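## Task

Press the OSFP module sitting in port 12 (bottom row, sixth counting from the left) fully home so it latches, using no excessive force. Every other module must stay latched, and the robot must not topple or finish leaning.

## Robot and tools

Robot: TidyBot++, a wheeled base (0.54 m long, 0.50 m wide, 0.38 m tall) on four driven casters, carrying one seven-joint arm with a two-finger gripper. The shoulder sits 0.12 m ahead of the base centre, 0.68 m up. Cameras: base_camera (fixed on the base) and wrist_camera (looks along the hand). The arm begins folded, hand pointing down, sticking out up to 0.08 m ahead of the base.

Frames: base frame has its origin on the floor below the base centre, x forward, y left, z up, in metres. hand_pose and hand_target are in this frame and give the point between the finger pads; the hand's own z axis runs out along the fingers, and the fingers close along its y axis. The odometry frame is where the base frame was at the start; base_odometry (x, y, heading in rad, left positive, -3.142 to 3.142) only counts wheel rotation, so slip looks like travel. base_tilt gives forward and right lean in degrees.

move: one action plus optional cameras (list of base_camera, wrist_camera or all; empty list gives no images) and blocking (true or absent waits until everything rests; false returns in about 0.5 s while motion continues). An action may include:
- base: an object with any of translate_m (metres, forward positive, -2 to 2), strafe_m (metres, left positive, -2 to 2), rotate_rad (radians, counter-clockwise positive, -6.3 to 6.3). All are offsets from where the base currently is, measured along its axes at the start of the command.
- joints: absolute targets in radians by name: joint_1_rad (any angle; positive turns the arm clockwise from above, the reverse of base rotation), joint_2_rad (shoulder, -2.249 to 2.249, 0 is upper arm vertical, positive leans forward), joint_3_rad (any angle), joint_4_rad (elbow, -2.579 to 2.579, 0 straight, negative bends forward when joint_3 is 3.14), joint_5_rad (any angle), joint_6_rad (wrist, -2.099 to 2.099), joint_7_rad (any angle, hand spin), and gripper_pos from 0 (open, about 85 mm gap) to 1 (closed, squeezing 100-150 N). Unlimited joints take the short way round; move them less than half a turn per step.
- target: one list of seven numbers, an absolute hand pose in the base frame: x, y, z in metres, then quaternion qw, qx, qy, qz. With target, joints may only contain gripper_pos.
- speeds: caps for this action only: translate_m and strafe_m 0.05 to 0.5 m/s (give one value for a combined drive), rotate_rad 0.1 to 1.57 rad/s.
Unknown keys make a call invalid; out-of-range values get it refused, and a refusal cancels the rest of your reply's robot calls.

wait: seconds from 0 to 10, plus cameras; returns state and images, earlier if moves finish. stop: brakes all running motions (braked ones read "stopped" and may keep pressing). zoom_image: camera plus region [x0, y0, x1, y1] in pixels of that camera's latest image, at most 504 by 504. finished_scene: give the current integer scene number; irreversible, and the goal must hold with the robot idle.

Result lines: "move" says done or the worst status; base_status, joint_status, hand_status report done, moving, off_target, not_followed, stopped, contact_stop, time_out, torque_fault or limit_stop_at_motor_heat. hand_status is done within 10 mm and 2 degrees; off_target within about 3 cm is normal, so correct by adding (wanted minus hand_pose) to the last target. To hold the hand still, resend hand_target, not hand_pose. "joint command not followed" or "pose unreachable" means a self-collision or reach check withheld the arm. motor_effort gives percent of motor maximum, peak in brackets; use it to sense contact while pushing. on_its_own lists uncommanded behaviour; pictures lists image order; a Motor temperatures line lists arm joints in order.

Hazards: the arm neither slows nor avoids obstacles and keeps pushing when blocked, harder the farther the target. A torque sensor exceeding 104.5 N m (joints 1-4) or 51.3 N m (5-7) freezes the arm for 10 s. "ARM HIT" means the arm struck the base or itself; nothing prevents base contact. Motors at 75 °C fault and the arm sags; avoid long stretched holds or pushing at unreachable poses. Low, close, forward-pointing targets often miss and can drive into the base. A straight-down hand reaches only about 0.94 m high, near the base. The robot can tip if a raised arm (about 0.6 m up or more) snags while driving, if the arm shoves a fixed object, or if it swings wide while extended; retract or back away to right it. Blocked base moves push until a 14 s time_out.

For this job: locate the port in images (zoom helps), line the fingertips (closed tips extend 20 mm past the hand point) up with the module face, then advance in small steps along the insertion direction while watching effort and tilt. Stop once it clicks flush; do not shove hard, avoid neighbouring modules, and withdraw cleanly before ending.

Each tool is called after "Call:" as name(argument=value, ...), one argument or row to a line, values as JSON.

## Session

I'll start by looking at the current state.

Call:
move(
)

Scene clock: 0.00 s.
Motor temperatures (°C): [40 40 34 37 39 45 41]
base_odometry: x=+0.000 y=+0.000 heading=+0.000
base_tilt: forward=+0.8 right=-0.7
base_status: not commanded
joint_positions: joint_1_rad=+0.029 joint_2_rad=-0.346 joint_3_rad=+3.152 joint_4_rad=-2.508 joint_5_rad=-0.015 joint_6_rad=-0.832 joint_7_rad=+1.597 gripper_pos=+0.000
joint_status: not commanded
motor_effort: joint_1_rad=+0 joint_2_rad=-2 joint_3_rad=+1 joint_4_rad=+14 joint_5_rad=+0 joint_6_rad=+2 joint_7_rad=+0
hand_pose: x=+0.2832 y=-0.0014 z=+0.5946 quat_wxyz=(-0.005, +0.997, -0.011, +0.074) (m; base frame)
hand_target: x=+0.2837 y=-0.0015 z=+0.5949 quat_wxyz=(-0.005, +0.997, -0.011, +0.074) (m; base frame)
hand_status: not commanded
pictures: base_camera, wrist_camera

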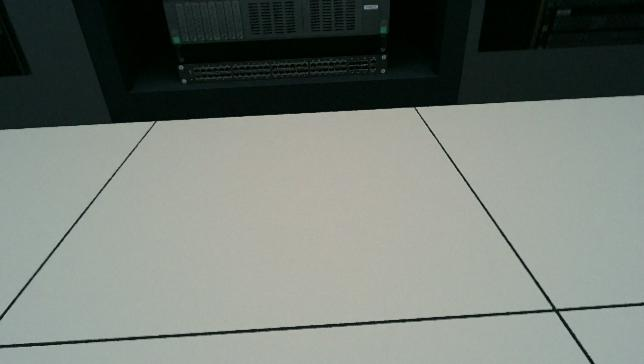

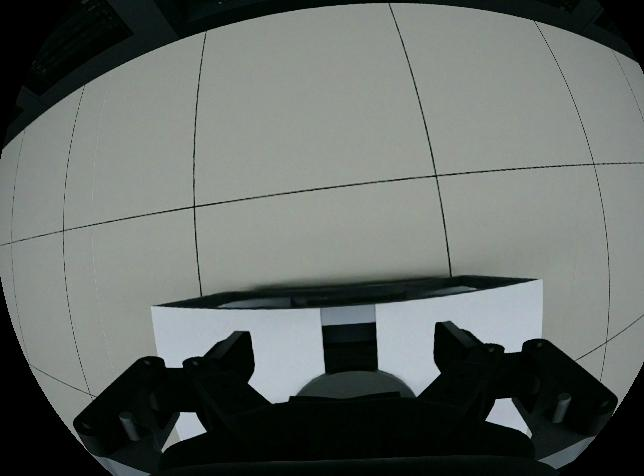

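Call:
move(
  joints={"joint_6_rad": 0.6},
)

Scene clock: 2.57 s.
Motor temperatures (°C): [40 40 34 37 39 45 41]
move: done
base_odometry: x=+0.000 y=+0.000 heading=+0.000
base_tilt: forward=+0.8 right=-0.7
base_status: not commanded
joint_positions: joint_1_rad=+0.029 joint_2_rad=-0.346 joint_3_rad=+3.152 joint_4_rad=-2.509 joint_5_rad=-0.015 joint_6_rad=+0.556 joint_7_rad=+1.597 gripper_pos=+0.000
joint_status: all done
motor_effort: joint_1_rad=-1(1) joint_2_rad=-7(7) joint_3_rad=+1(1) joint_4_rad=+19(20) joint_5_rad=+0(1) joint_6_rad=+9(10) joint_7_rad=+0(1)
hand_pose: x=+0.5480 y=-0.0188 z=+0.8913 quat_wxyz=(+0.020, +0.719, -0.013, +0.694) (m; base frame)
hand_target: x=+0.5484 y=-0.0191 z=+0.9057 quat_wxyz=(+0.021, +0.704, -0.013, +0.710) (m; base frame)
hand_status: not commanded
pictures: base_camera, wrist_camera
camera_calibration:
wrist_camera: T_world_to_cam=[[-0.0424981, -0.998616, -0.0309941, 0.0348397], [-0.0377341, 0.0326043, -0.998756, 0.971739], [0.998384, -0.0412756, -0.0390675, -0.380845], [0, 0, 0, 1]] pos_world=[0.418378, -0.012611, 0.956731]

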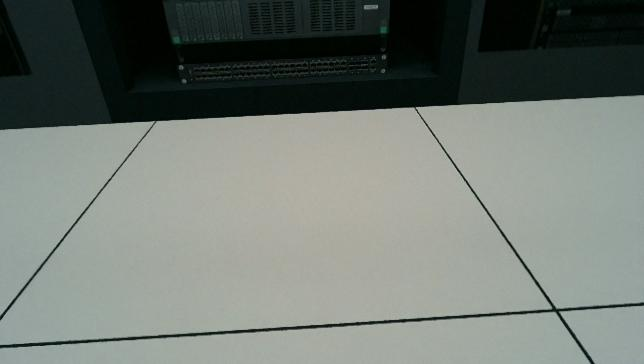

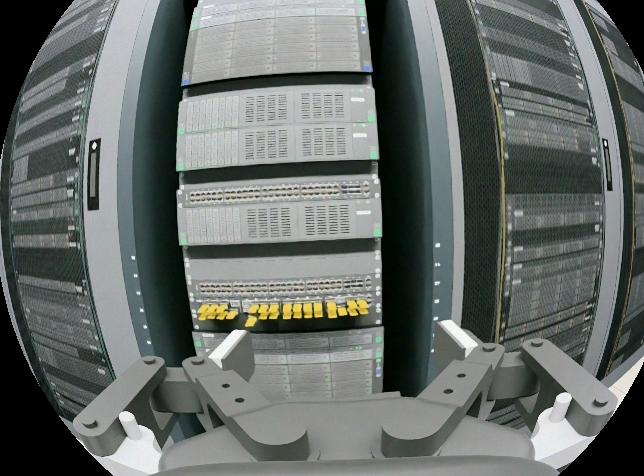

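Call:
zoom_image(
  camera="wrist_camera",
  region=[160, 260, 400, 360],
)

Call:
zoom_image(
  camera="base_camera",
  region=[100, 0, 460, 130],
)

Scaled by 2.100.

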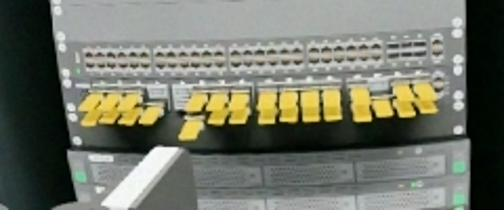

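Scaled by 1.400.

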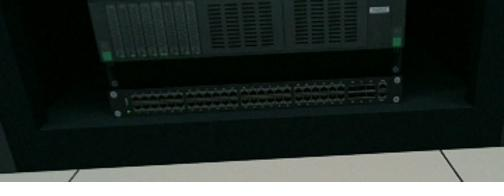

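Call:
move(
  joints={"joint_1_rad": 0.0, "joint_2_rad": 0.55, "joint_3_rad": 3.1416, "joint_4_rad": -2.45, "joint_5_rad": 0.0, "joint_6_rad": 1.43, "joint_7_rad": 1.5708},
)

Scene clock: 6.50 s.
Motor temperatures (°C): [40 40 34 37 39 45 41]
move: done
base_odometry: x=+0.000 y=+0.000 heading=+0.000
base_tilt: forward=+0.8 right=-0.7
base_status: not commanded
joint_positions: joint_1_rad=+0.021 joint_2_rad=+0.523 joint_3_rad=+3.152 joint_4_rad=-2.466 joint_5_rad=-0.015 joint_6_rad=+1.384 joint_7_rad=+1.597 gripper_pos=+0.000
joint_status: all done
motor_effort: joint_1_rad=+0(2) joint_2_rad=-26(27) joint_3_rad=+0(2) joint_4_rad=+8(20) joint_5_rad=+0(1) joint_6_rad=+9(11) joint_7_rad=+0(1)
hand_pose: x=+0.6878 y=-0.0200 z=+0.7250 quat_wxyz=(+0.026, +0.719, -0.005, +0.695) (m; base frame)
hand_target: x=+0.6946 y=+0.0013 z=+0.7296 quat_wxyz=(+0.000, +0.707, +0.000, +0.707) (m; base frame)
hand_status: not commanded
pictures: base_camera, wrist_camera
camera_calibration:
wrist_camera: T_world_to_cam=[[-0.0392085, -0.99916, -0.0119391, 0.0183973], [-0.0371388, 0.0133972, -0.99922, 0.810426], [0.998541, -0.0387345, -0.0376329, -0.528122], [0, 0, 0, 1]] pos_world=[0.558171, -0.0129322, 0.790139]

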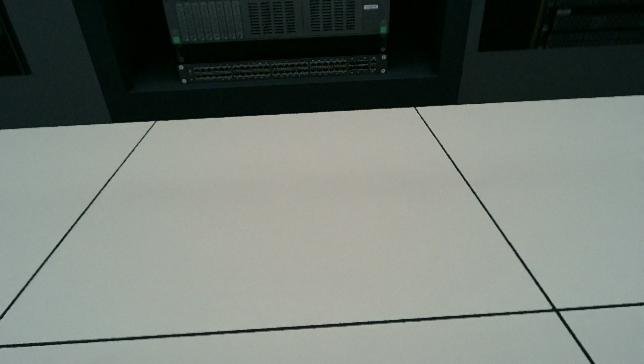

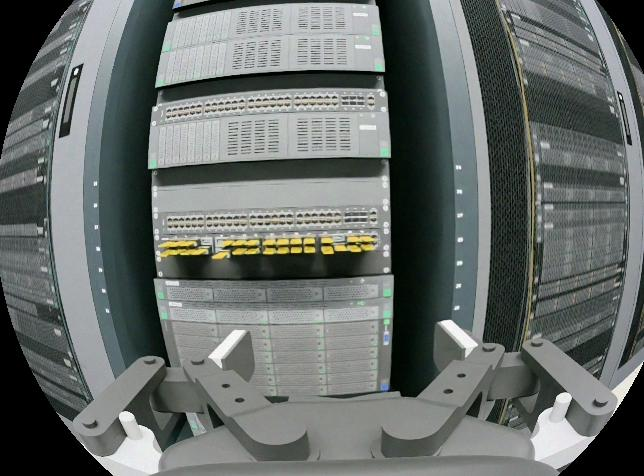

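Call:
zoom_image(
  camera="wrist_camera",
  region=[150, 200, 400, 290],
)

Scaled by 2.016.

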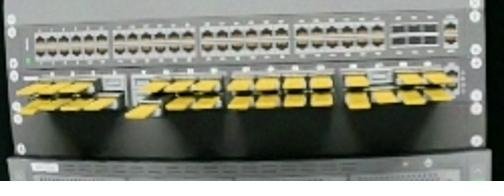

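Call:
move(
  base={"translate_m": 0.22, "strafe_m": 0.18},
  joints={"gripper_pos": 1.0},
)

Scene clock: 9.13 s.
Motor temperatures (°C): [40 40 34 37 39 45 41]
move: done
base_odometry: x=+0.220 y=+0.180 heading=+0.000
base_tilt: forward=+0.8 right=-0.6
base_status: done
joint_positions: joint_1_rad=+0.008 joint_2_rad=+0.528 joint_3_rad=+3.152 joint_4_rad=-2.457 joint_5_rad=-0.015 joint_6_rad=+1.389 joint_7_rad=+1.597 gripper_pos=+0.999
joint_status: all done
motor_effort: joint_1_rad=+0(2) joint_2_rad=-26(29) joint_3_rad=+0(2) joint_4_rad=+8(10) joint_5_rad=+0(2) joint_6_rad=+9(10) joint_7_rad=-1(1)
hand_pose: x=+0.6910 y=-0.0129 z=+0.7269 quat_wxyz=(+0.021, +0.716, -0.001, +0.698) (m; base frame)
hand_target: x=+0.6946 y=+0.0013 z=+0.7296 quat_wxyz=(+0.000, +0.707, +0.000, +0.707) (m; base frame)
hand_status: not commanded
pictures: base_camera, wrist_camera
camera_calibration:
wrist_camera: T_world_to_cam=[[-0.0266244, -0.999574, -0.011924, 0.0168669], [-0.0285981, 0.0126849, -0.999511, 0.806716], [0.999236, -0.0262704, -0.0289236, -0.537571], [0, 0, 0, 1]] pos_world=[0.56068, -0.00749559, 0.790974]

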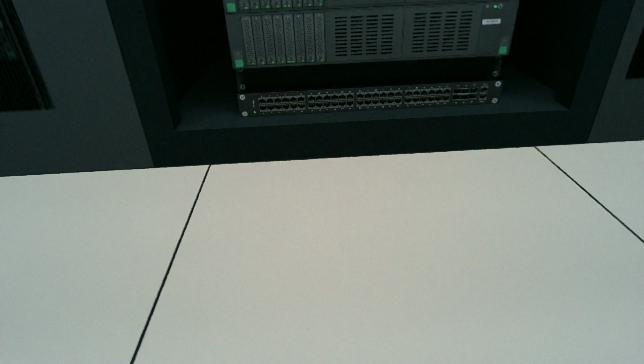

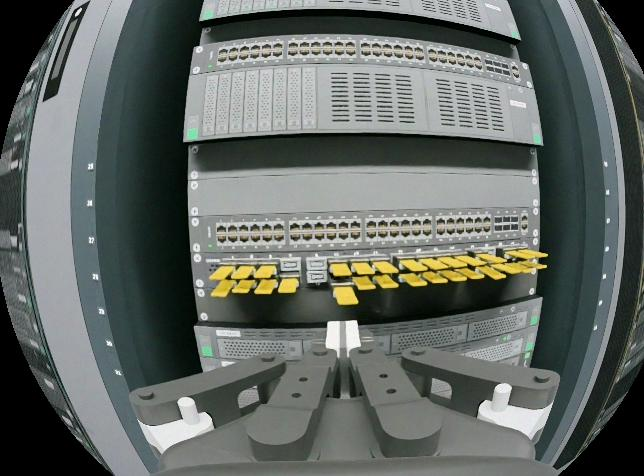

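Call:
zoom_image(
  camera="wrist_camera",
  region=[190, 235, 400, 345],
)

Call:
zoom_image(
  camera="wrist_camera",
  region=[380, 225, 560, 325],
)

Scaled by 2.400.

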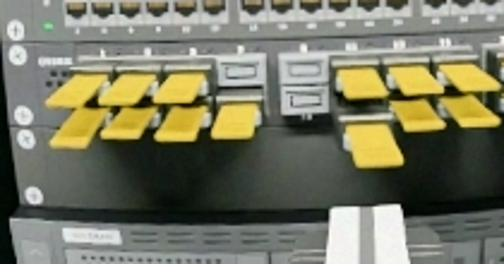

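Scaled by 2.800.

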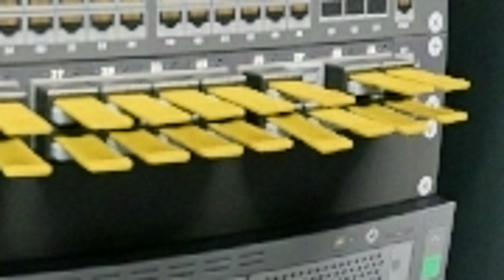

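Call:
move(
  joints={"joint_1_rad": 0.0, "joint_2_rad": 0.89, "joint_3_rad": 3.1416, "joint_4_rad": -2.41, "joint_5_rad": 0.05, "joint_6_rad": 1.75, "joint_7_rad": 1.5708},
)

Scene clock: 13.70 s.
Motor temperatures (°C): [40 40 34 37 39 45 41]
move: done
base_odometry: x=+0.220 y=+0.180 heading=+0.000
base_tilt: forward=+0.8 right=-0.7
base_status: not commanded
joint_positions: joint_1_rad=+0.008 joint_2_rad=+0.862 joint_3_rad=+3.152 joint_4_rad=-2.425 joint_5_rad=-0.015 joint_6_rad=+1.704 joint_7_rad=+1.597 gripper_pos=+0.999
joint_status: all done
motor_effort: joint_1_rad=+0(1) joint_2_rad=-31(33) joint_3_rad=+0(2) joint_4_rad=+3(9) joint_5_rad=+0(2) joint_6_rad=+10(11) joint_7_rad=-1(1)
hand_pose: x=+0.7041 y=-0.0124 z=+0.6409 quat_wxyz=(+0.023, +0.711, +0.002, +0.703) (m; base frame)
hand_target: x=+0.7072 y=+0.0167 z=+0.6427 quat_wxyz=(-0.020, +0.700, +0.014, +0.714) (m; base frame)
hand_status: not commanded
pictures: base_camera, wrist_camera
camera_calibration:
wrist_camera: T_world_to_cam=[[-0.0239686, -0.999702, -0.00469477, 0.0102427], [-0.0153662, 0.00506397, -0.999869, 0.711909], [0.999595, -0.0238933, -0.015483, -0.561985], [0, 0, 0, 1]] pos_world=[0.572942, -0.00679315, 0.703163]

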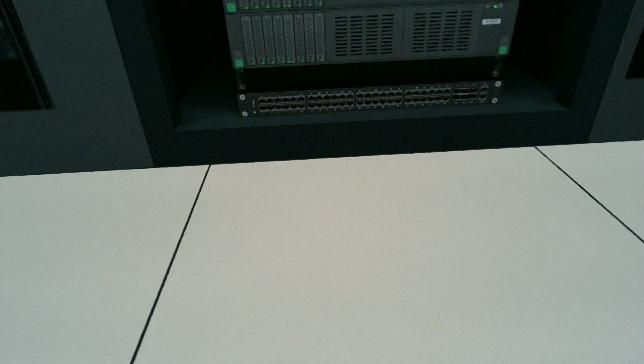

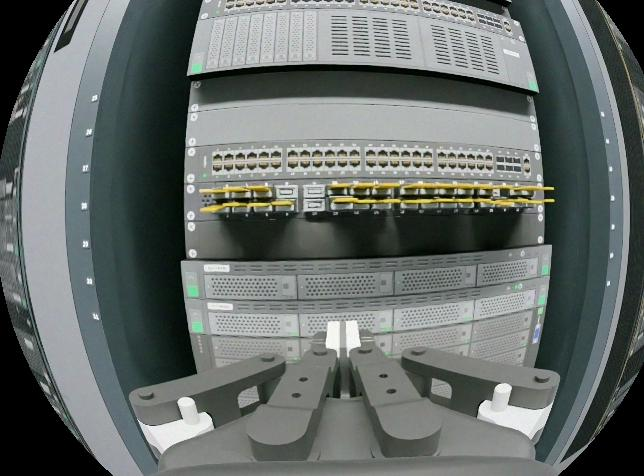

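Call:
zoom_image(
  camera="wrist_camera",
  region=[180, 170, 380, 240],
)

Call:
zoom_image(
  camera="wrist_camera",
  region=[290, 175, 410, 225],
)

Scaled by 2.520.

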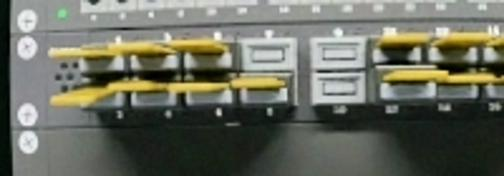

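Scaled by 4.200.

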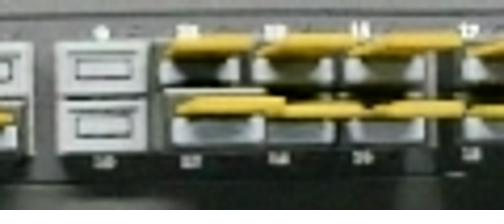

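Call:
move(
  base={"translate_m": 0.07, "strafe_m": -0.045, "rotate_rad": 0.04},
)

Scene clock: 18.33 s.
Motor temperatures (°C): [40 40 34 37 39 45 41]
move: done
base_odometry: x=+0.290 y=+0.135 heading=+0.040
base_tilt: forward=+0.8 right=-0.6
base_status: done
joint_positions: joint_1_rad=+0.002 joint_2_rad=+0.863 joint_3_rad=+3.149 joint_4_rad=-2.417 joint_5_rad=-0.009 joint_6_rad=+1.709 joint_7_rad=+1.597 gripper_pos=+0.999
joint_status: not commanded
motor_effort: joint_1_rad=+1(3) joint_2_rad=-31(33) joint_3_rad=+0(2) joint_4_rad=+3(5) joint_5_rad=-1(2) joint_6_rad=+9(10) joint_7_rad=+0(1)
hand_pose: x=+0.7067 y=-0.0056 z=+0.6439 quat_wxyz=(+0.017, +0.707, +0.006, +0.707) (m; base frame)
hand_target: x=+0.7072 y=+0.0167 z=+0.6427 quat_wxyz=(-0.020, +0.700, +0.014, +0.714) (m; base frame)
hand_status: not commanded
pictures: base_camera, wrist_camera
camera_calibration:
wrist_camera: T_world_to_cam=[[-0.00952997, -0.999924, -0.00786822, 0.00899144], [-0.00386727, 0.00790538, -0.999961, 0.70682], [0.999947, -0.00949917, -0.00394231, -0.572009], [0, 0, 0, 1]] pos_world=[0.574798, -0.00203053, 0.704608]

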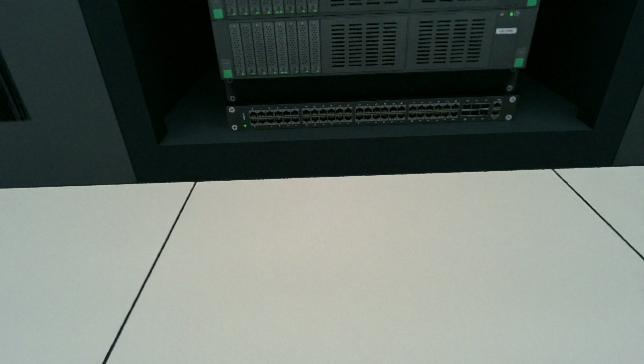

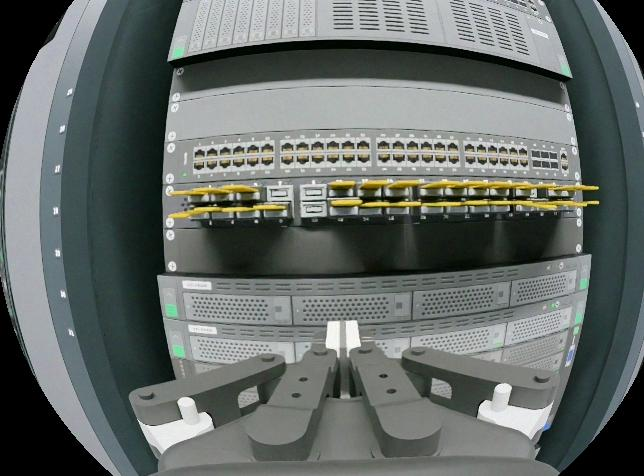

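Call:
zoom_image(
  camera="wrist_camera",
  region=[290, 170, 410, 230],
)

Call:
zoom_image(
  camera="wrist_camera",
  region=[150, 150, 350, 250],
)

Call:
zoom_image(
  camera="wrist_camera",
  region=[400, 150, 600, 250],
)

Scaled by 4.200.

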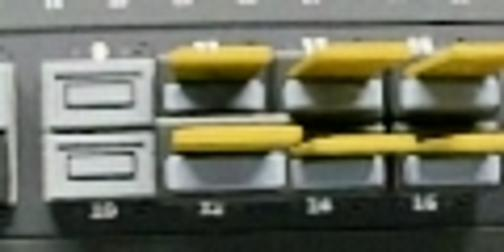

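Scaled by 2.520.

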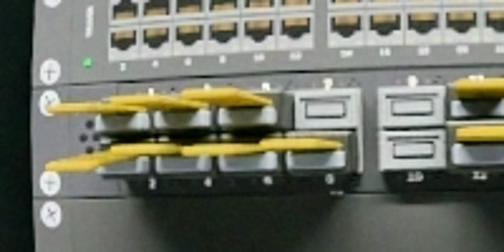

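Scaled by 2.520.

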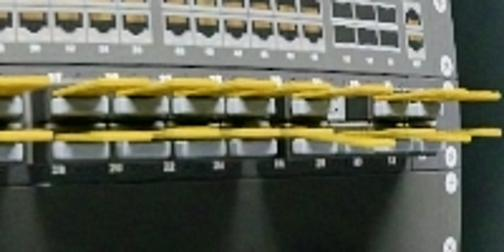

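Call:
move(
  base={"translate_m": 0.07, "strafe_m": -0.038, "rotate_rad": 0.04},
)

Scene clock: 21.37 s.
Motor temperatures (°C): [40 40 34 37 39 45 41]
move: done
base_odometry: x=+0.362 y=+0.100 heading=+0.081
base_tilt: forward=+0.8 right=-0.6
base_status: done
joint_positions: joint_1_rad=+0.000 joint_2_rad=+0.864 joint_3_rad=+3.148 joint_4_rad=-2.414 joint_5_rad=-0.006 joint_6_rad=+1.710 joint_7_rad=+1.597 gripper_pos=+0.999
joint_status: not commanded
motor_effort: joint_1_rad=+0(4) joint_2_rad=-31(32) joint_3_rad=+0(3) joint_4_rad=+3(5) joint_5_rad=+1(2) joint_6_rad=+9(10) joint_7_rad=-1(1)
hand_pose: x=+0.7075 y=-0.0026 z=+0.6445 quat_wxyz=(+0.014, +0.706, +0.008, +0.708) (m; base frame)
hand_target: x=+0.7072 y=+0.0167 z=+0.6427 quat_wxyz=(-0.020, +0.700, +0.014, +0.714) (m; base frame)
hand_status: not commanded
pictures: base_camera, wrist_camera
camera_calibration:
wrist_camera: T_world_to_cam=[[-0.00306155, -0.99995, -0.00955271, 0.00850617], [-0.00108369, 0.00955607, -0.999954, 0.705488], [0.999995, -0.00305106, -0.00111289, -0.574562], [0, 0, 0, 1]] pos_world=[0.575349, 0.0000110296, 0.704897]

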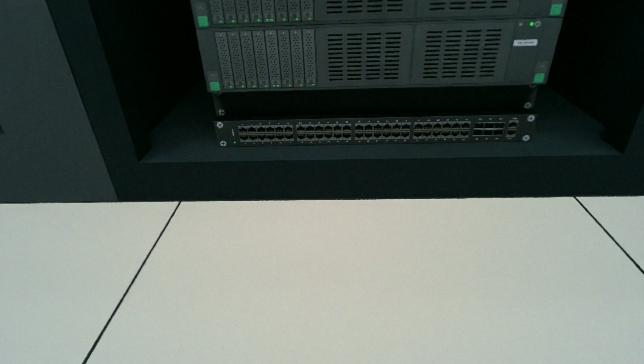

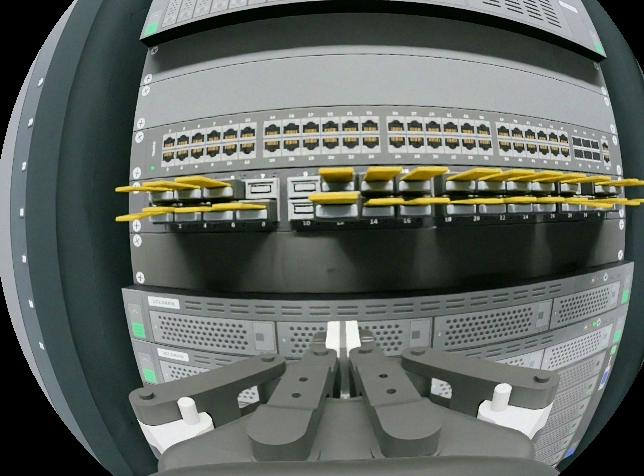

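Call:
zoom_image(
  camera="wrist_camera",
  region=[280, 150, 460, 240],
)

Call:
zoom_image(
  camera="wrist_camera",
  region=[100, 150, 280, 240],
)

Call:
zoom_image(
  camera="wrist_camera",
  region=[460, 150, 640, 240],
)

Scaled by 2.800.

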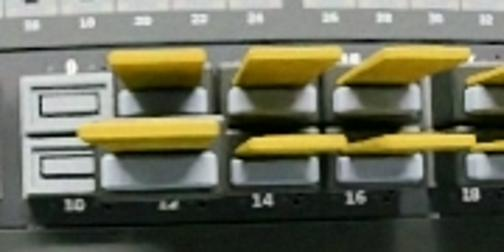

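Scaled by 2.800.

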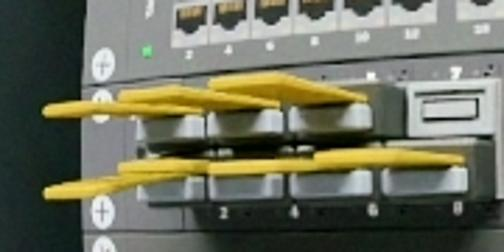

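Scaled by 2.800.

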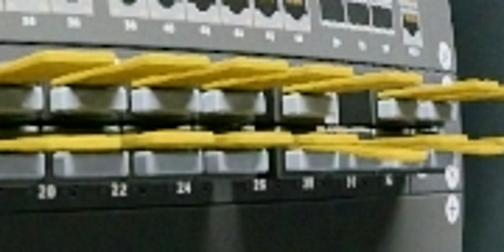

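Call:
zoom_image(
  camera="wrist_camera",
  region=[300, 155, 400, 230],
)

Call:
zoom_image(
  camera="wrist_camera",
  region=[300, 300, 390, 370],
)

Scaled by 5.040.

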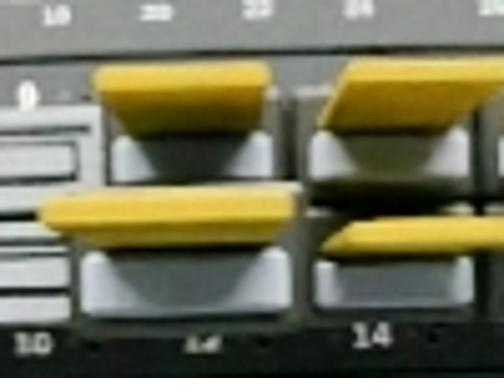

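Scaled by 5.600.

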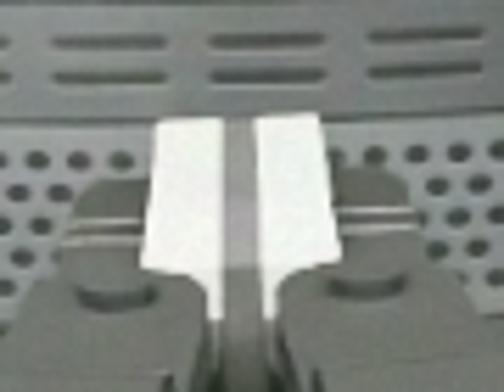

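Call:
move(
  base={"translate_m": -0.099, "strafe_m": 0.031, "rotate_rad": -0.035},
)

Scene clock: 32.20 s.
Motor temperatures (°C): [40 40 34 37 39 45 41]
move: done
base_odometry: x=+0.261 y=+0.123 heading=+0.045
base_tilt: forward=+0.9 right=-0.6
base_status: done
joint_positions: joint_1_rad=+0.005 joint_2_rad=+0.864 joint_3_rad=+3.148 joint_4_rad=-2.414 joint_5_rad=-0.005 joint_6_rad=+1.710 joint_7_rad=+1.597 gripper_pos=+0.999
joint_status: not commanded
motor_effort: joint_1_rad=+0(4) joint_2_rad=-32(33) joint_3_rad=+0(2) joint_4_rad=+4(5) joint_5_rad=+0(1) joint_6_rad=+9(10) joint_7_rad=+0(1)
hand_pose: x=+0.7075 y=-0.0059 z=+0.6446 quat_wxyz=(+0.016, +0.706, +0.006, +0.708) (m; base frame)
hand_target: x=+0.7072 y=+0.0167 z=+0.6427 quat_wxyz=(-0.020, +0.700, +0.014, +0.714) (m; base frame)
hand_status: not commanded
pictures: base_camera, wrist_camera
camera_calibration:
wrist_camera: T_world_to_cam=[[-0.00859637, -0.999917, -0.00959746, 0.00908967], [-0.000450493, 0.00960169, -0.999954, 0.705172], [0.999963, -0.00859165, -0.000532996, -0.574976], [0, 0, 0, 1]] pos_world=[0.575351, -0.00262192, 0.70492]

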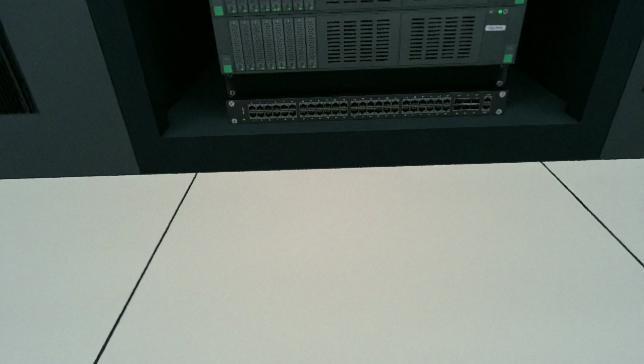

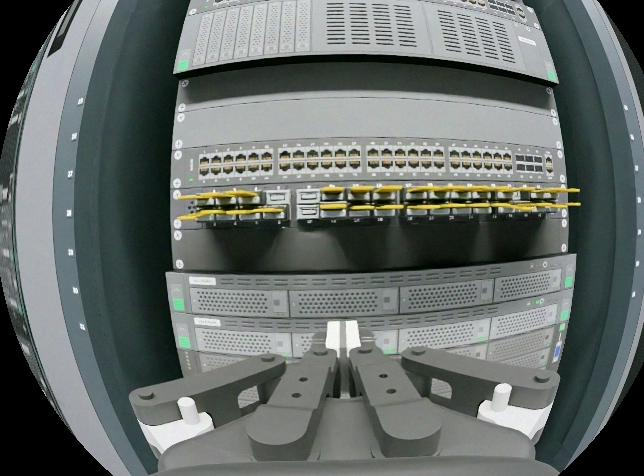

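Call:
move(
  joints={"joint_1_rad": 0.0, "joint_2_rad": 0.63, "joint_3_rad": 3.1416, "joint_4_rad": -2.41, "joint_5_rad": 0.05, "joint_6_rad": 1.49, "joint_7_rad": 1.5708},
)

Scene clock: 34.00 s.
Motor temperatures (°C): [40 40 34 37 39 45 41]
move: done
base_odometry: x=+0.261 y=+0.123 heading=+0.045
base_tilt: forward=+0.8 right=-0.6
base_status: not commanded
joint_positions: joint_1_rad=+0.005 joint_2_rad=+0.627 joint_3_rad=+3.148 joint_4_rad=-2.414 joint_5_rad=-0.005 joint_6_rad=+1.527 joint_7_rad=+1.597 gripper_pos=+0.999
joint_status: all done
motor_effort: joint_1_rad=-1(2) joint_2_rad=-29(33) joint_3_rad=+0(1) joint_4_rad=+7(8) joint_5_rad=+0(2) joint_6_rad=+9(11) joint_7_rad=+0(2)
hand_pose: x=+0.7082 y=-0.0062 z=+0.7271 quat_wxyz=(+0.016, +0.687, +0.005, +0.726) (m; base frame)
hand_target: x=+0.7096 y=+0.0169 z=+0.7155 quat_wxyz=(-0.016, +0.699, +0.019, +0.714) (m; base frame)
hand_status: not commanded
pictures: base_camera, wrist_camera
camera_calibration:
wrist_camera: T_world_to_cam=[[-0.00880932, -0.999895, -0.0115303, 0.0111833], [0.0523816, 0.0110535, -0.998566, 0.749194], [0.998588, -0.00940067, 0.0522787, -0.61311], [0, 0, 0, 1]] pos_world=[0.573099, -0.00286273, 0.780301]

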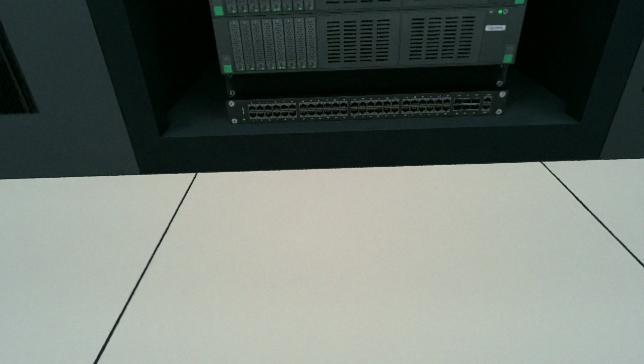

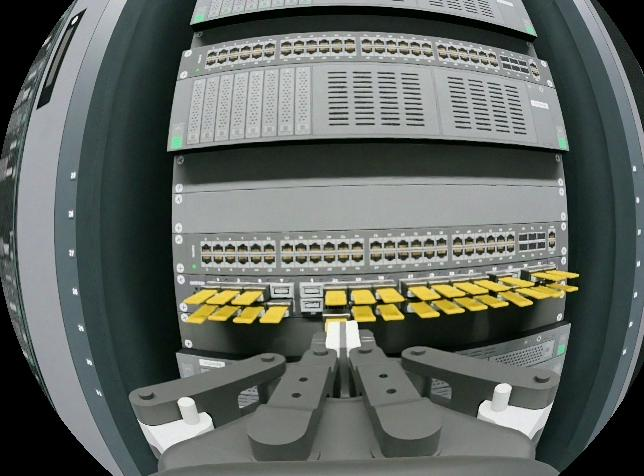

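Call:
move(
  joints={"joint_6_rad": 1.43},
)

Scene clock: 34.70 s.
Motor temperatures (°C): [40 40 34 37 39 45 41]
move: done
base_odometry: x=+0.261 y=+0.123 heading=+0.045
base_tilt: forward=+0.9 right=-0.6
base_status: not commanded
joint_positions: joint_1_rad=+0.005 joint_2_rad=+0.627 joint_3_rad=+3.148 joint_4_rad=-2.414 joint_5_rad=-0.005 joint_6_rad=+1.455 joint_7_rad=+1.597 gripper_pos=+0.999
joint_status: all done
motor_effort: joint_1_rad=-1(1) joint_2_rad=-29(31) joint_3_rad=+0(1) joint_4_rad=+8(8) joint_5_rad=+0(1) joint_6_rad=+9(11) joint_7_rad=+0(1)
hand_pose: x=+0.7087 y=-0.0063 z=+0.7051 quat_wxyz=(+0.016, +0.712, +0.005, +0.702) (m; base frame)
hand_target: x=+0.7094 y=+0.0168 z=+0.6968 quat_wxyz=(-0.015, +0.721, +0.020, +0.693) (m; base frame)
hand_status: not commanded
pictures: base_camera, wrist_camera
camera_calibration:
wrist_camera: T_world_to_cam=[[-0.00986375, -0.99988, -0.0119733, 0.0119191], [-0.018685, 0.0121561, -0.999752, 0.778487], [0.999777, -0.00963757, -0.0188027, -0.563119], [0, 0, 0, 1]] pos_world=[0.577657, -0.00297278, 0.767848]

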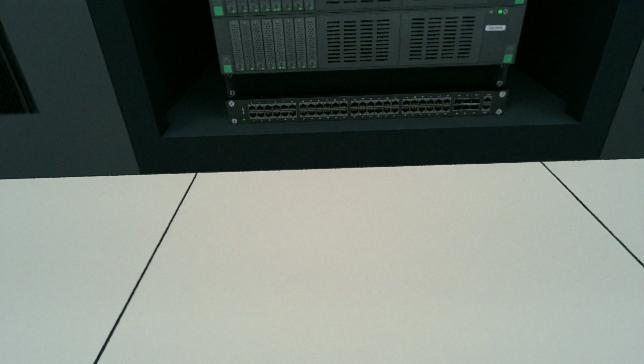

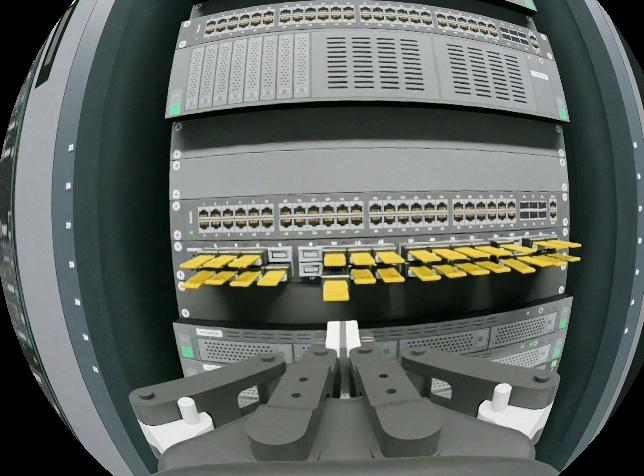

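Call:
zoom_image(
  camera="wrist_camera",
  region=[280, 240, 400, 340],
)

Call:
zoom_image(
  camera="wrist_camera",
  region=[160, 230, 330, 310],
)

Call:
zoom_image(
  camera="wrist_camera",
  region=[340, 230, 600, 310],
)

Scaled by 4.200.

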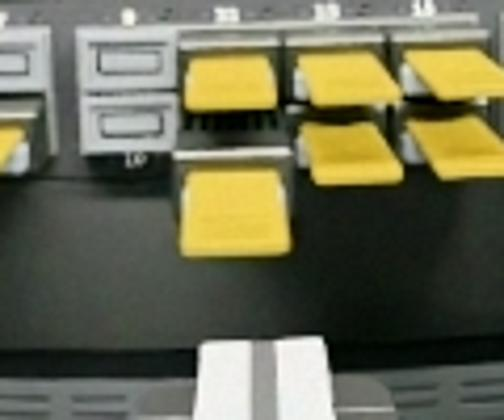

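Scaled by 2.965.

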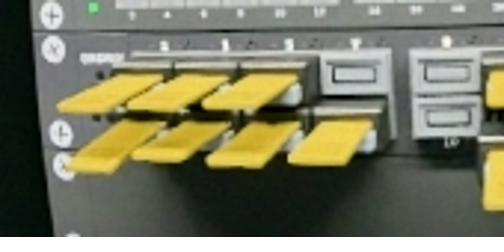

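Scaled by 1.938.

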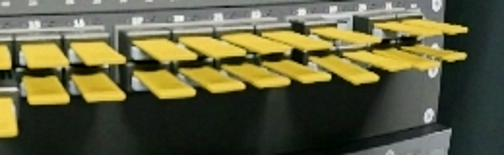

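Call:
move(
  joints={"joint_6_rad": 1.515},
  cameras=["wrist_camera"],
)

Scene clock: 38.00 s.
Motor temperatures (°C): [40 40 34 37 39 45 41]
move: done
base_odometry: x=+0.261 y=+0.123 heading=+0.045
base_tilt: forward=+0.8 right=-0.6
base_status: not commanded
joint_positions: joint_1_rad=+0.005 joint_2_rad=+0.625 joint_3_rad=+3.148 joint_4_rad=-2.414 joint_5_rad=-0.005 joint_6_rad=+1.512 joint_7_rad=+1.597 gripper_pos=+0.999
joint_status: all done
motor_effort: joint_1_rad=+0(1) joint_2_rad=-29(30) joint_3_rad=+0(0) joint_4_rad=+7(8) joint_5_rad=+1(1) joint_6_rad=+9(11) joint_7_rad=-1(1)
hand_pose: x=+0.7084 y=-0.0062 z=+0.7238 quat_wxyz=(+0.016, +0.692, +0.005, +0.722) (m; base frame)
hand_target: x=+0.7093 y=+0.0169 z=+0.7233 quat_wxyz=(-0.016, +0.691, +0.019, +0.723) (m; base frame)
hand_status: not commanded
pictures: wrist_camera
camera_calibration:
wrist_camera: T_world_to_cam=[[-0.0090005, -0.999892, -0.0116375, 0.0113431], [0.0398285, 0.0112703, -0.999143, 0.755283], [0.999166, -0.00945629, 0.0397228, -0.604388], [0, 0, 0, 1]] pos_world=[0.573904, -0.00288564, 0.778775]

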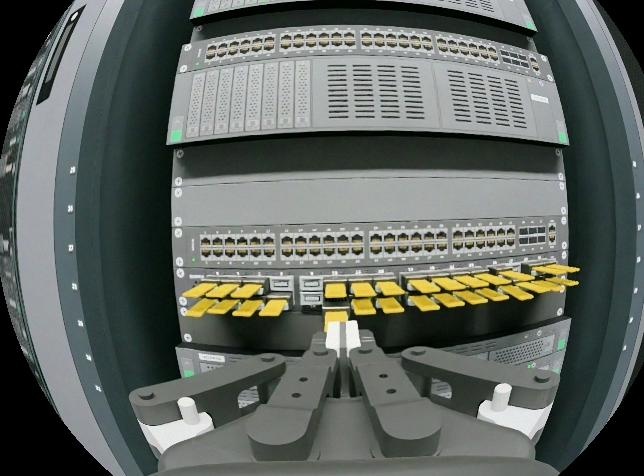

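Call:
move(
  joints={"joint_6_rad": 1.444},
  cameras=["wrist_camera"],
)

Scene clock: 38.70 s.
Motor temperatures (°C): [40 40 34 37 39 45 41]
move: done
base_odometry: x=+0.261 y=+0.123 heading=+0.045
base_tilt: forward=+0.8 right=-0.7
base_status: not commanded
joint_positions: joint_1_rad=+0.005 joint_2_rad=+0.625 joint_3_rad=+3.148 joint_4_rad=-2.414 joint_5_rad=-0.005 joint_6_rad=+1.450 joint_7_rad=+1.597 gripper_pos=+0.999
joint_status: all done
motor_effort: joint_1_rad=+0(1) joint_2_rad=-29(31) joint_3_rad=+0(1) joint_4_rad=+7(8) joint_5_rad=+0(1) joint_6_rad=+10(10) joint_7_rad=-1(1)
hand_pose: x=+0.7086 y=-0.0063 z=+0.7049 quat_wxyz=(+0.016, +0.713, +0.005, +0.701) (m; base frame)
hand_target: x=+0.7096 y=+0.0168 z=+0.7012 quat_wxyz=(-0.016, +0.716, +0.020, +0.698) (m; base frame)
hand_status: not commanded
pictures: wrist_camera
camera_calibration:
wrist_camera: T_world_to_cam=[[-0.00990835, -0.999879, -0.0120077, 0.0119677], [-0.0212515, 0.0122161, -0.9997, 0.780025], [0.999725, -0.00965019, -0.0213699, -0.561208], [0, 0, 0, 1]] pos_world=[0.577749, -0.00297842, 0.767942]

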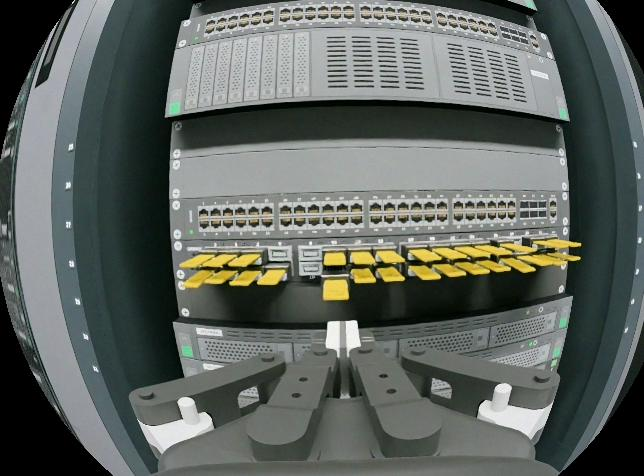

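Call:
move(
  base={"translate_m": 0.025, "strafe_m": 0.002},
  joints={"joint_6_rad": 1.495},
  cameras=["wrist_camera"],
)

Scene clock: 40.00 s.
Motor temperatures (°C): [40 40 34 37 39 45 41]
move: done
base_odometry: x=+0.286 y=+0.126 heading=+0.045
base_tilt: forward=+0.8 right=-0.7
base_status: done
joint_positions: joint_1_rad=+0.005 joint_2_rad=+0.624 joint_3_rad=+3.148 joint_4_rad=-2.411 joint_5_rad=-0.005 joint_6_rad=+1.486 joint_7_rad=+1.597 gripper_pos=+0.999
joint_status: all done
motor_effort: joint_1_rad=-1(2) joint_2_rad=-29(31) joint_3_rad=+0(1) joint_4_rad=+8(10) joint_5_rad=+0(1) joint_6_rad=+9(10) joint_7_rad=+0(1)
hand_pose: x=+0.7094 y=-0.0062 z=+0.7172 quat_wxyz=(+0.016, +0.700, +0.005, +0.714) (m; base frame)
hand_target: x=+0.7096 y=+0.0169 z=+0.7170 quat_wxyz=(-0.016, +0.698, +0.019, +0.716) (m; base frame)
hand_status: not commanded
pictures: wrist_camera
camera_calibration:
wrist_camera: T_world_to_cam=[[-0.00933342, -0.999887, -0.0118032, 0.0115967], [0.017335, 0.0116402, -0.999782, 0.765022], [0.999806, -0.00953599, 0.0172244, -0.589504], [0, 0, 0, 1]] pos_world=[0.576236, -0.0029311, 0.775146]

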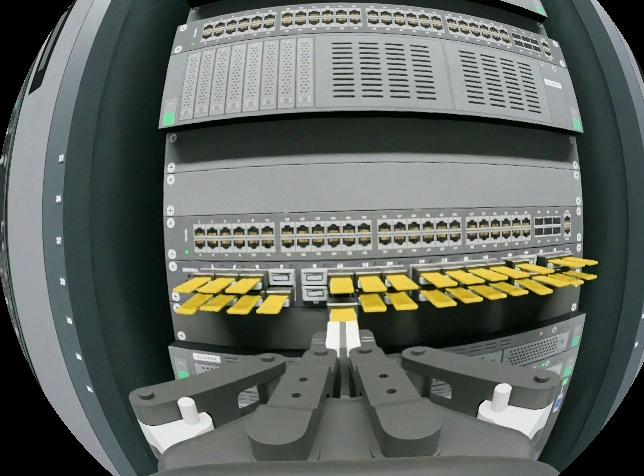

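Call:
move(
  joints={"joint_6_rad": 1.46},
  cameras=["wrist_camera"],
)

Call:
zoom_image(
  camera="wrist_camera",
  region=[280, 240, 400, 340],
)

Scene clock: 40.60 s.
Motor temperatures (°C): [40 40 34 37 39 45 41]
move: done
base_odometry: x=+0.286 y=+0.126 heading=+0.045
base_tilt: forward=+0.8 right=-0.6
base_status: not commanded
joint_positions: joint_1_rad=+0.005 joint_2_rad=+0.624 joint_3_rad=+3.148 joint_4_rad=-2.411 joint_5_rad=-0.005 joint_6_rad=+1.464 joint_7_rad=+1.597 gripper_pos=+0.999
joint_status: all done
motor_effort: joint_1_rad=+0(1) joint_2_rad=-29(30) joint_3_rad=+1(1) joint_4_rad=+7(8) joint_5_rad=+0(1) joint_6_rad=+10(10) joint_7_rad=-1(1)
hand_pose: x=+0.7095 y=-0.0063 z=+0.7105 quat_wxyz=(+0.016, +0.707, +0.005, +0.707) (m; base frame)
hand_target: x=+0.7097 y=+0.0168 z=+0.7061 quat_wxyz=(-0.016, +0.710, +0.019, +0.704) (m; base frame)
hand_status: not commanded
pictures: wrist_camera
camera_calibration:
wrist_camera: T_world_to_cam=[[-0.00965192, -0.999882, -0.0119313, 0.0118145], [-0.00409021, 0.0119712, -0.99992, 0.773653], [0.999945, -0.00960235, -0.00420527, -0.57433], [0, 0, 0, 1]] pos_world=[0.577577, -0.00296332, 0.771317]

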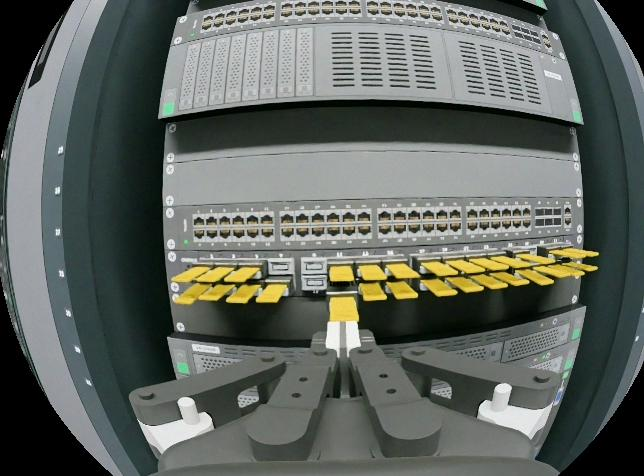

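Scaled by 4.200.

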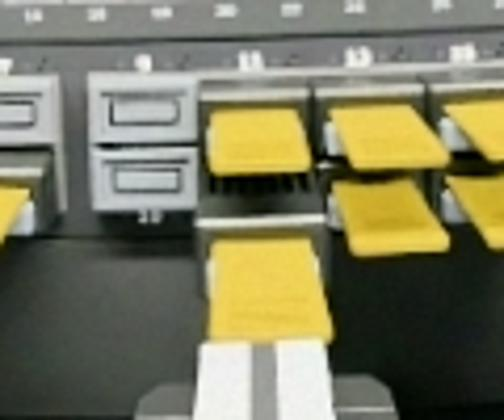

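Call:
move(
  base={"translate_m": 0.02, "strafe_m": -0.002},
  speeds={"translate_m": 0.1},
  cameras=["wrist_camera"],
)

Call:
zoom_image(
  camera="wrist_camera",
  region=[280, 240, 400, 340],
)

Scene clock: 42.00 s.
Motor temperatures (°C): [40 40 34 37 39 45 41]
move: done
base_odometry: x=+0.306 y=+0.125 heading=+0.046
base_tilt: forward=+0.9 right=-0.6
base_status: done
joint_positions: joint_1_rad=+0.005 joint_2_rad=+0.624 joint_3_rad=+3.148 joint_4_rad=-2.411 joint_5_rad=-0.005 joint_6_rad=+1.464 joint_7_rad=+1.597 gripper_pos=+0.999
joint_status: not commanded
motor_effort: joint_1_rad=-1(2) joint_2_rad=-29(32) joint_3_rad=+0(1) joint_4_rad=+7(9) joint_5_rad=+0(1) joint_6_rad=+9(10) joint_7_rad=+0(1)
hand_pose: x=+0.7097 y=-0.0063 z=+0.7111 quat_wxyz=(+0.016, +0.707, +0.005, +0.707) (m; base frame)
hand_target: x=+0.7097 y=+0.0168 z=+0.7061 quat_wxyz=(-0.016, +0.710, +0.019, +0.704) (m; base frame)
hand_status: not commanded
pictures: wrist_camera
camera_calibration:
wrist_camera: T_world_to_cam=[[-0.00963495, -0.999882, -0.0119327, 0.0118106], [-0.00288547, 0.011961, -0.999924, 0.773333], [0.999949, -0.00959979, -0.00300038, -0.575404], [0, 0, 0, 1]] pos_world=[0.57772, -0.00296445, 0.771689]

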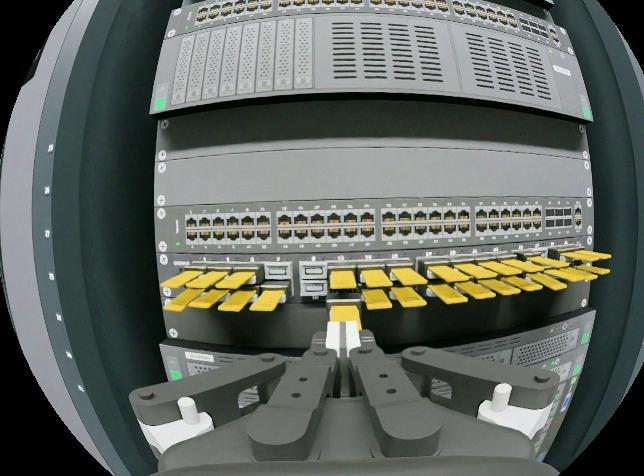

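Scaled by 4.200.

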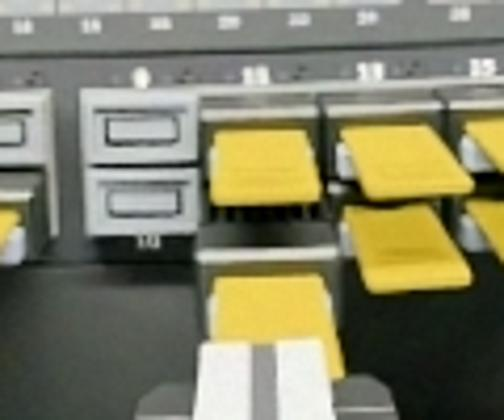

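Call:
move(
  base={"translate_m": 0.015, "strafe_m": -0.0018},
  speeds={"translate_m": 0.05},
  cameras=["wrist_camera"],
)

Call:
zoom_image(
  camera="wrist_camera",
  region=[280, 240, 400, 340],
)

Scene clock: 43.30 s.
Motor temperatures (°C): [40 40 34 37 39 45 41]
move: done
base_odometry: x=+0.321 y=+0.124 heading=+0.046
base_tilt: forward=+0.9 right=-0.7
base_status: done
joint_positions: joint_1_rad=+0.005 joint_2_rad=+0.623 joint_3_rad=+3.148 joint_4_rad=-2.435 joint_5_rad=-0.005 joint_6_rad=+1.464 joint_7_rad=+1.597 gripper_pos=+0.999
joint_status: not commanded
motor_effort: joint_1_rad=+0(1) joint_2_rad=-28(31) joint_3_rad=+1(1) joint_4_rad=+11(14) joint_5_rad=+0(1) joint_6_rad=+10(10) joint_7_rad=+0(1)
hand_pose: x=+0.7020 y=-0.0062 z=+0.7029 quat_wxyz=(+0.016, +0.715, +0.005, +0.699) (m; base frame)
hand_target: x=+0.7097 y=+0.0168 z=+0.7061 quat_wxyz=(-0.016, +0.710, +0.019, +0.704) (m; base frame)
hand_status: not commanded
pictures: wrist_camera
camera_calibration:
wrist_camera: T_world_to_cam=[[-0.010009, -0.999879, -0.011947, 0.011962], [-0.0269762, 0.0122133, -0.999561, 0.781818], [0.999586, -0.0096823, -0.0270952, -0.550512], [0, 0, 0, 1]] pos_world=[0.571494, -0.00291822, 0.766702]

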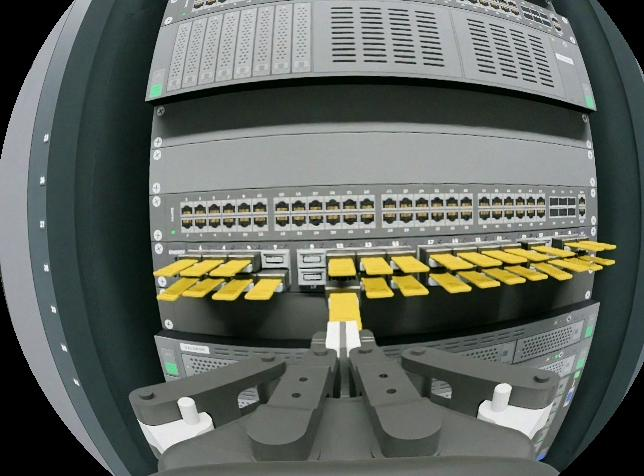

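Scaled by 4.200.

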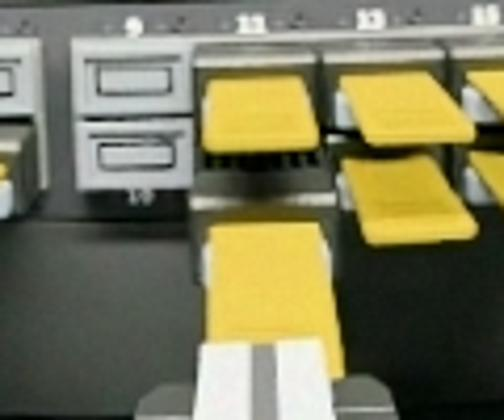

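Call:
zoom_image(
  camera="wrist_camera",
  region=[310, 240, 380, 340],
)

Scaled by 5.040.

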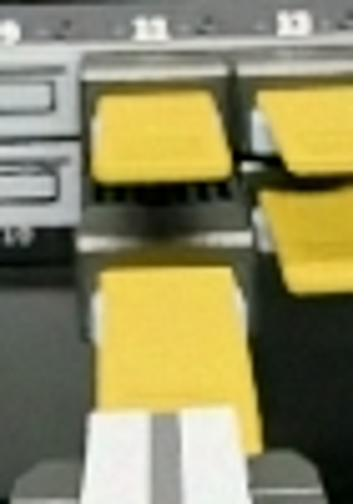

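Call:
move(
  joints={"joint_4_rad": -2.38},
  cameras=["wrist_camera"],
)

Scene clock: 53.03 s.
Motor temperatures (°C): [40 40 34 37 39 45 41]
move: off_target
base_odometry: x=+0.321 y=+0.124 heading=+0.046
base_tilt: forward=+0.9 right=-0.6
base_status: not commanded
joint_positions: joint_1_rad=+0.005 joint_2_rad=+0.623 joint_3_rad=+3.148 joint_4_rad=-2.423 joint_5_rad=-0.005 joint_6_rad=+1.464 joint_7_rad=+1.597 gripper_pos=+0.999
joint_status: joint_4_rad off_target (ended at -2.423, target -2.380)
motor_effort: joint_1_rad=+0(1) joint_2_rad=-28(29) joint_3_rad=+1(1) joint_4_rad=+13(14) joint_5_rad=+0(1) joint_6_rad=+10(10) joint_7_rad=+0(1)
hand_pose: x=+0.7058 y=-0.0062 z=+0.7070 quat_wxyz=(+0.016, +0.711, +0.005, +0.703) (m; base frame)
hand_target: x=+0.7190 y=+0.0168 z=+0.7166 quat_wxyz=(-0.015, +0.700, +0.020, +0.714) (m; base frame)
hand_status: not commanded
pictures: wrist_camera
camera_calibration:
wrist_camera: T_world_to_cam=[[-0.00982426, -0.99988, -0.0119418, 0.0118893], [-0.0150494, 0.0120889, -0.999814, 0.777727], [0.999838, -0.00964271, -0.0151664, -0.562812], [0, 0, 0, 1]] pos_world=[0.574542, -0.00294099, 0.769188]

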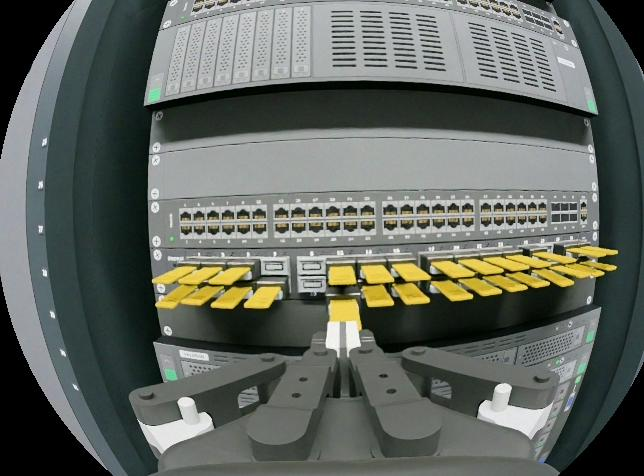

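Call:
move(
  cameras=["wrist_camera"],
)

Call:
zoom_image(
  camera="wrist_camera",
  region=[290, 230, 400, 340],
)

Scene clock: 53.83 s.
Motor temperatures (°C): [40 40 34 37 39 45 41]
base_odometry: x=+0.321 y=+0.124 heading=+0.046
base_tilt: forward=+0.8 right=-0.6
base_status: not commanded
joint_positions: joint_1_rad=+0.005 joint_2_rad=+0.623 joint_3_rad=+3.148 joint_4_rad=-2.423 joint_5_rad=-0.005 joint_6_rad=+1.464 joint_7_rad=+1.597 gripper_pos=+0.999
joint_status: joint_4_rad off_target (ended at -2.423, target -2.380)
motor_effort: joint_1_rad=-1(1) joint_2_rad=-28(29) joint_3_rad=+1(1) joint_4_rad=+13(14) joint_5_rad=+0(1) joint_6_rad=+10(10) joint_7_rad=+0(1)
hand_pose: x=+0.7058 y=-0.0062 z=+0.7070 quat_wxyz=(+0.016, +0.711, +0.005, +0.703) (m; base frame)
hand_target: x=+0.7190 y=+0.0168 z=+0.7166 quat_wxyz=(-0.015, +0.700, +0.020, +0.714) (m; base frame)
hand_status: not commanded
pictures: wrist_camera
camera_calibration:
wrist_camera: T_world_to_cam=[[-0.00982426, -0.99988, -0.0119418, 0.0118893], [-0.0150494, 0.0120889, -0.999814, 0.777727], [0.999838, -0.00964271, -0.0151664, -0.562812], [0, 0, 0, 1]] pos_world=[0.574542, -0.00294099, 0.769188]

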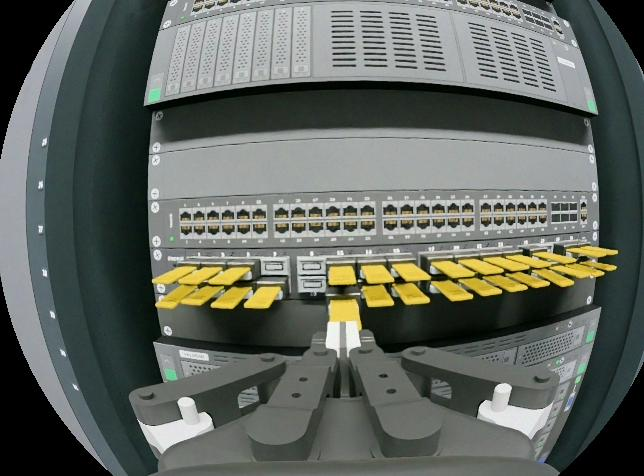

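Scaled by 4.582.

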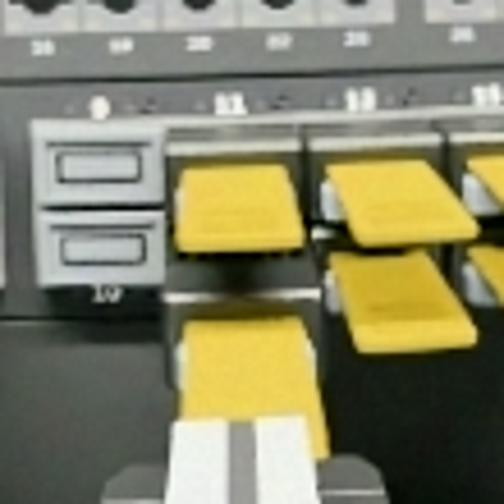

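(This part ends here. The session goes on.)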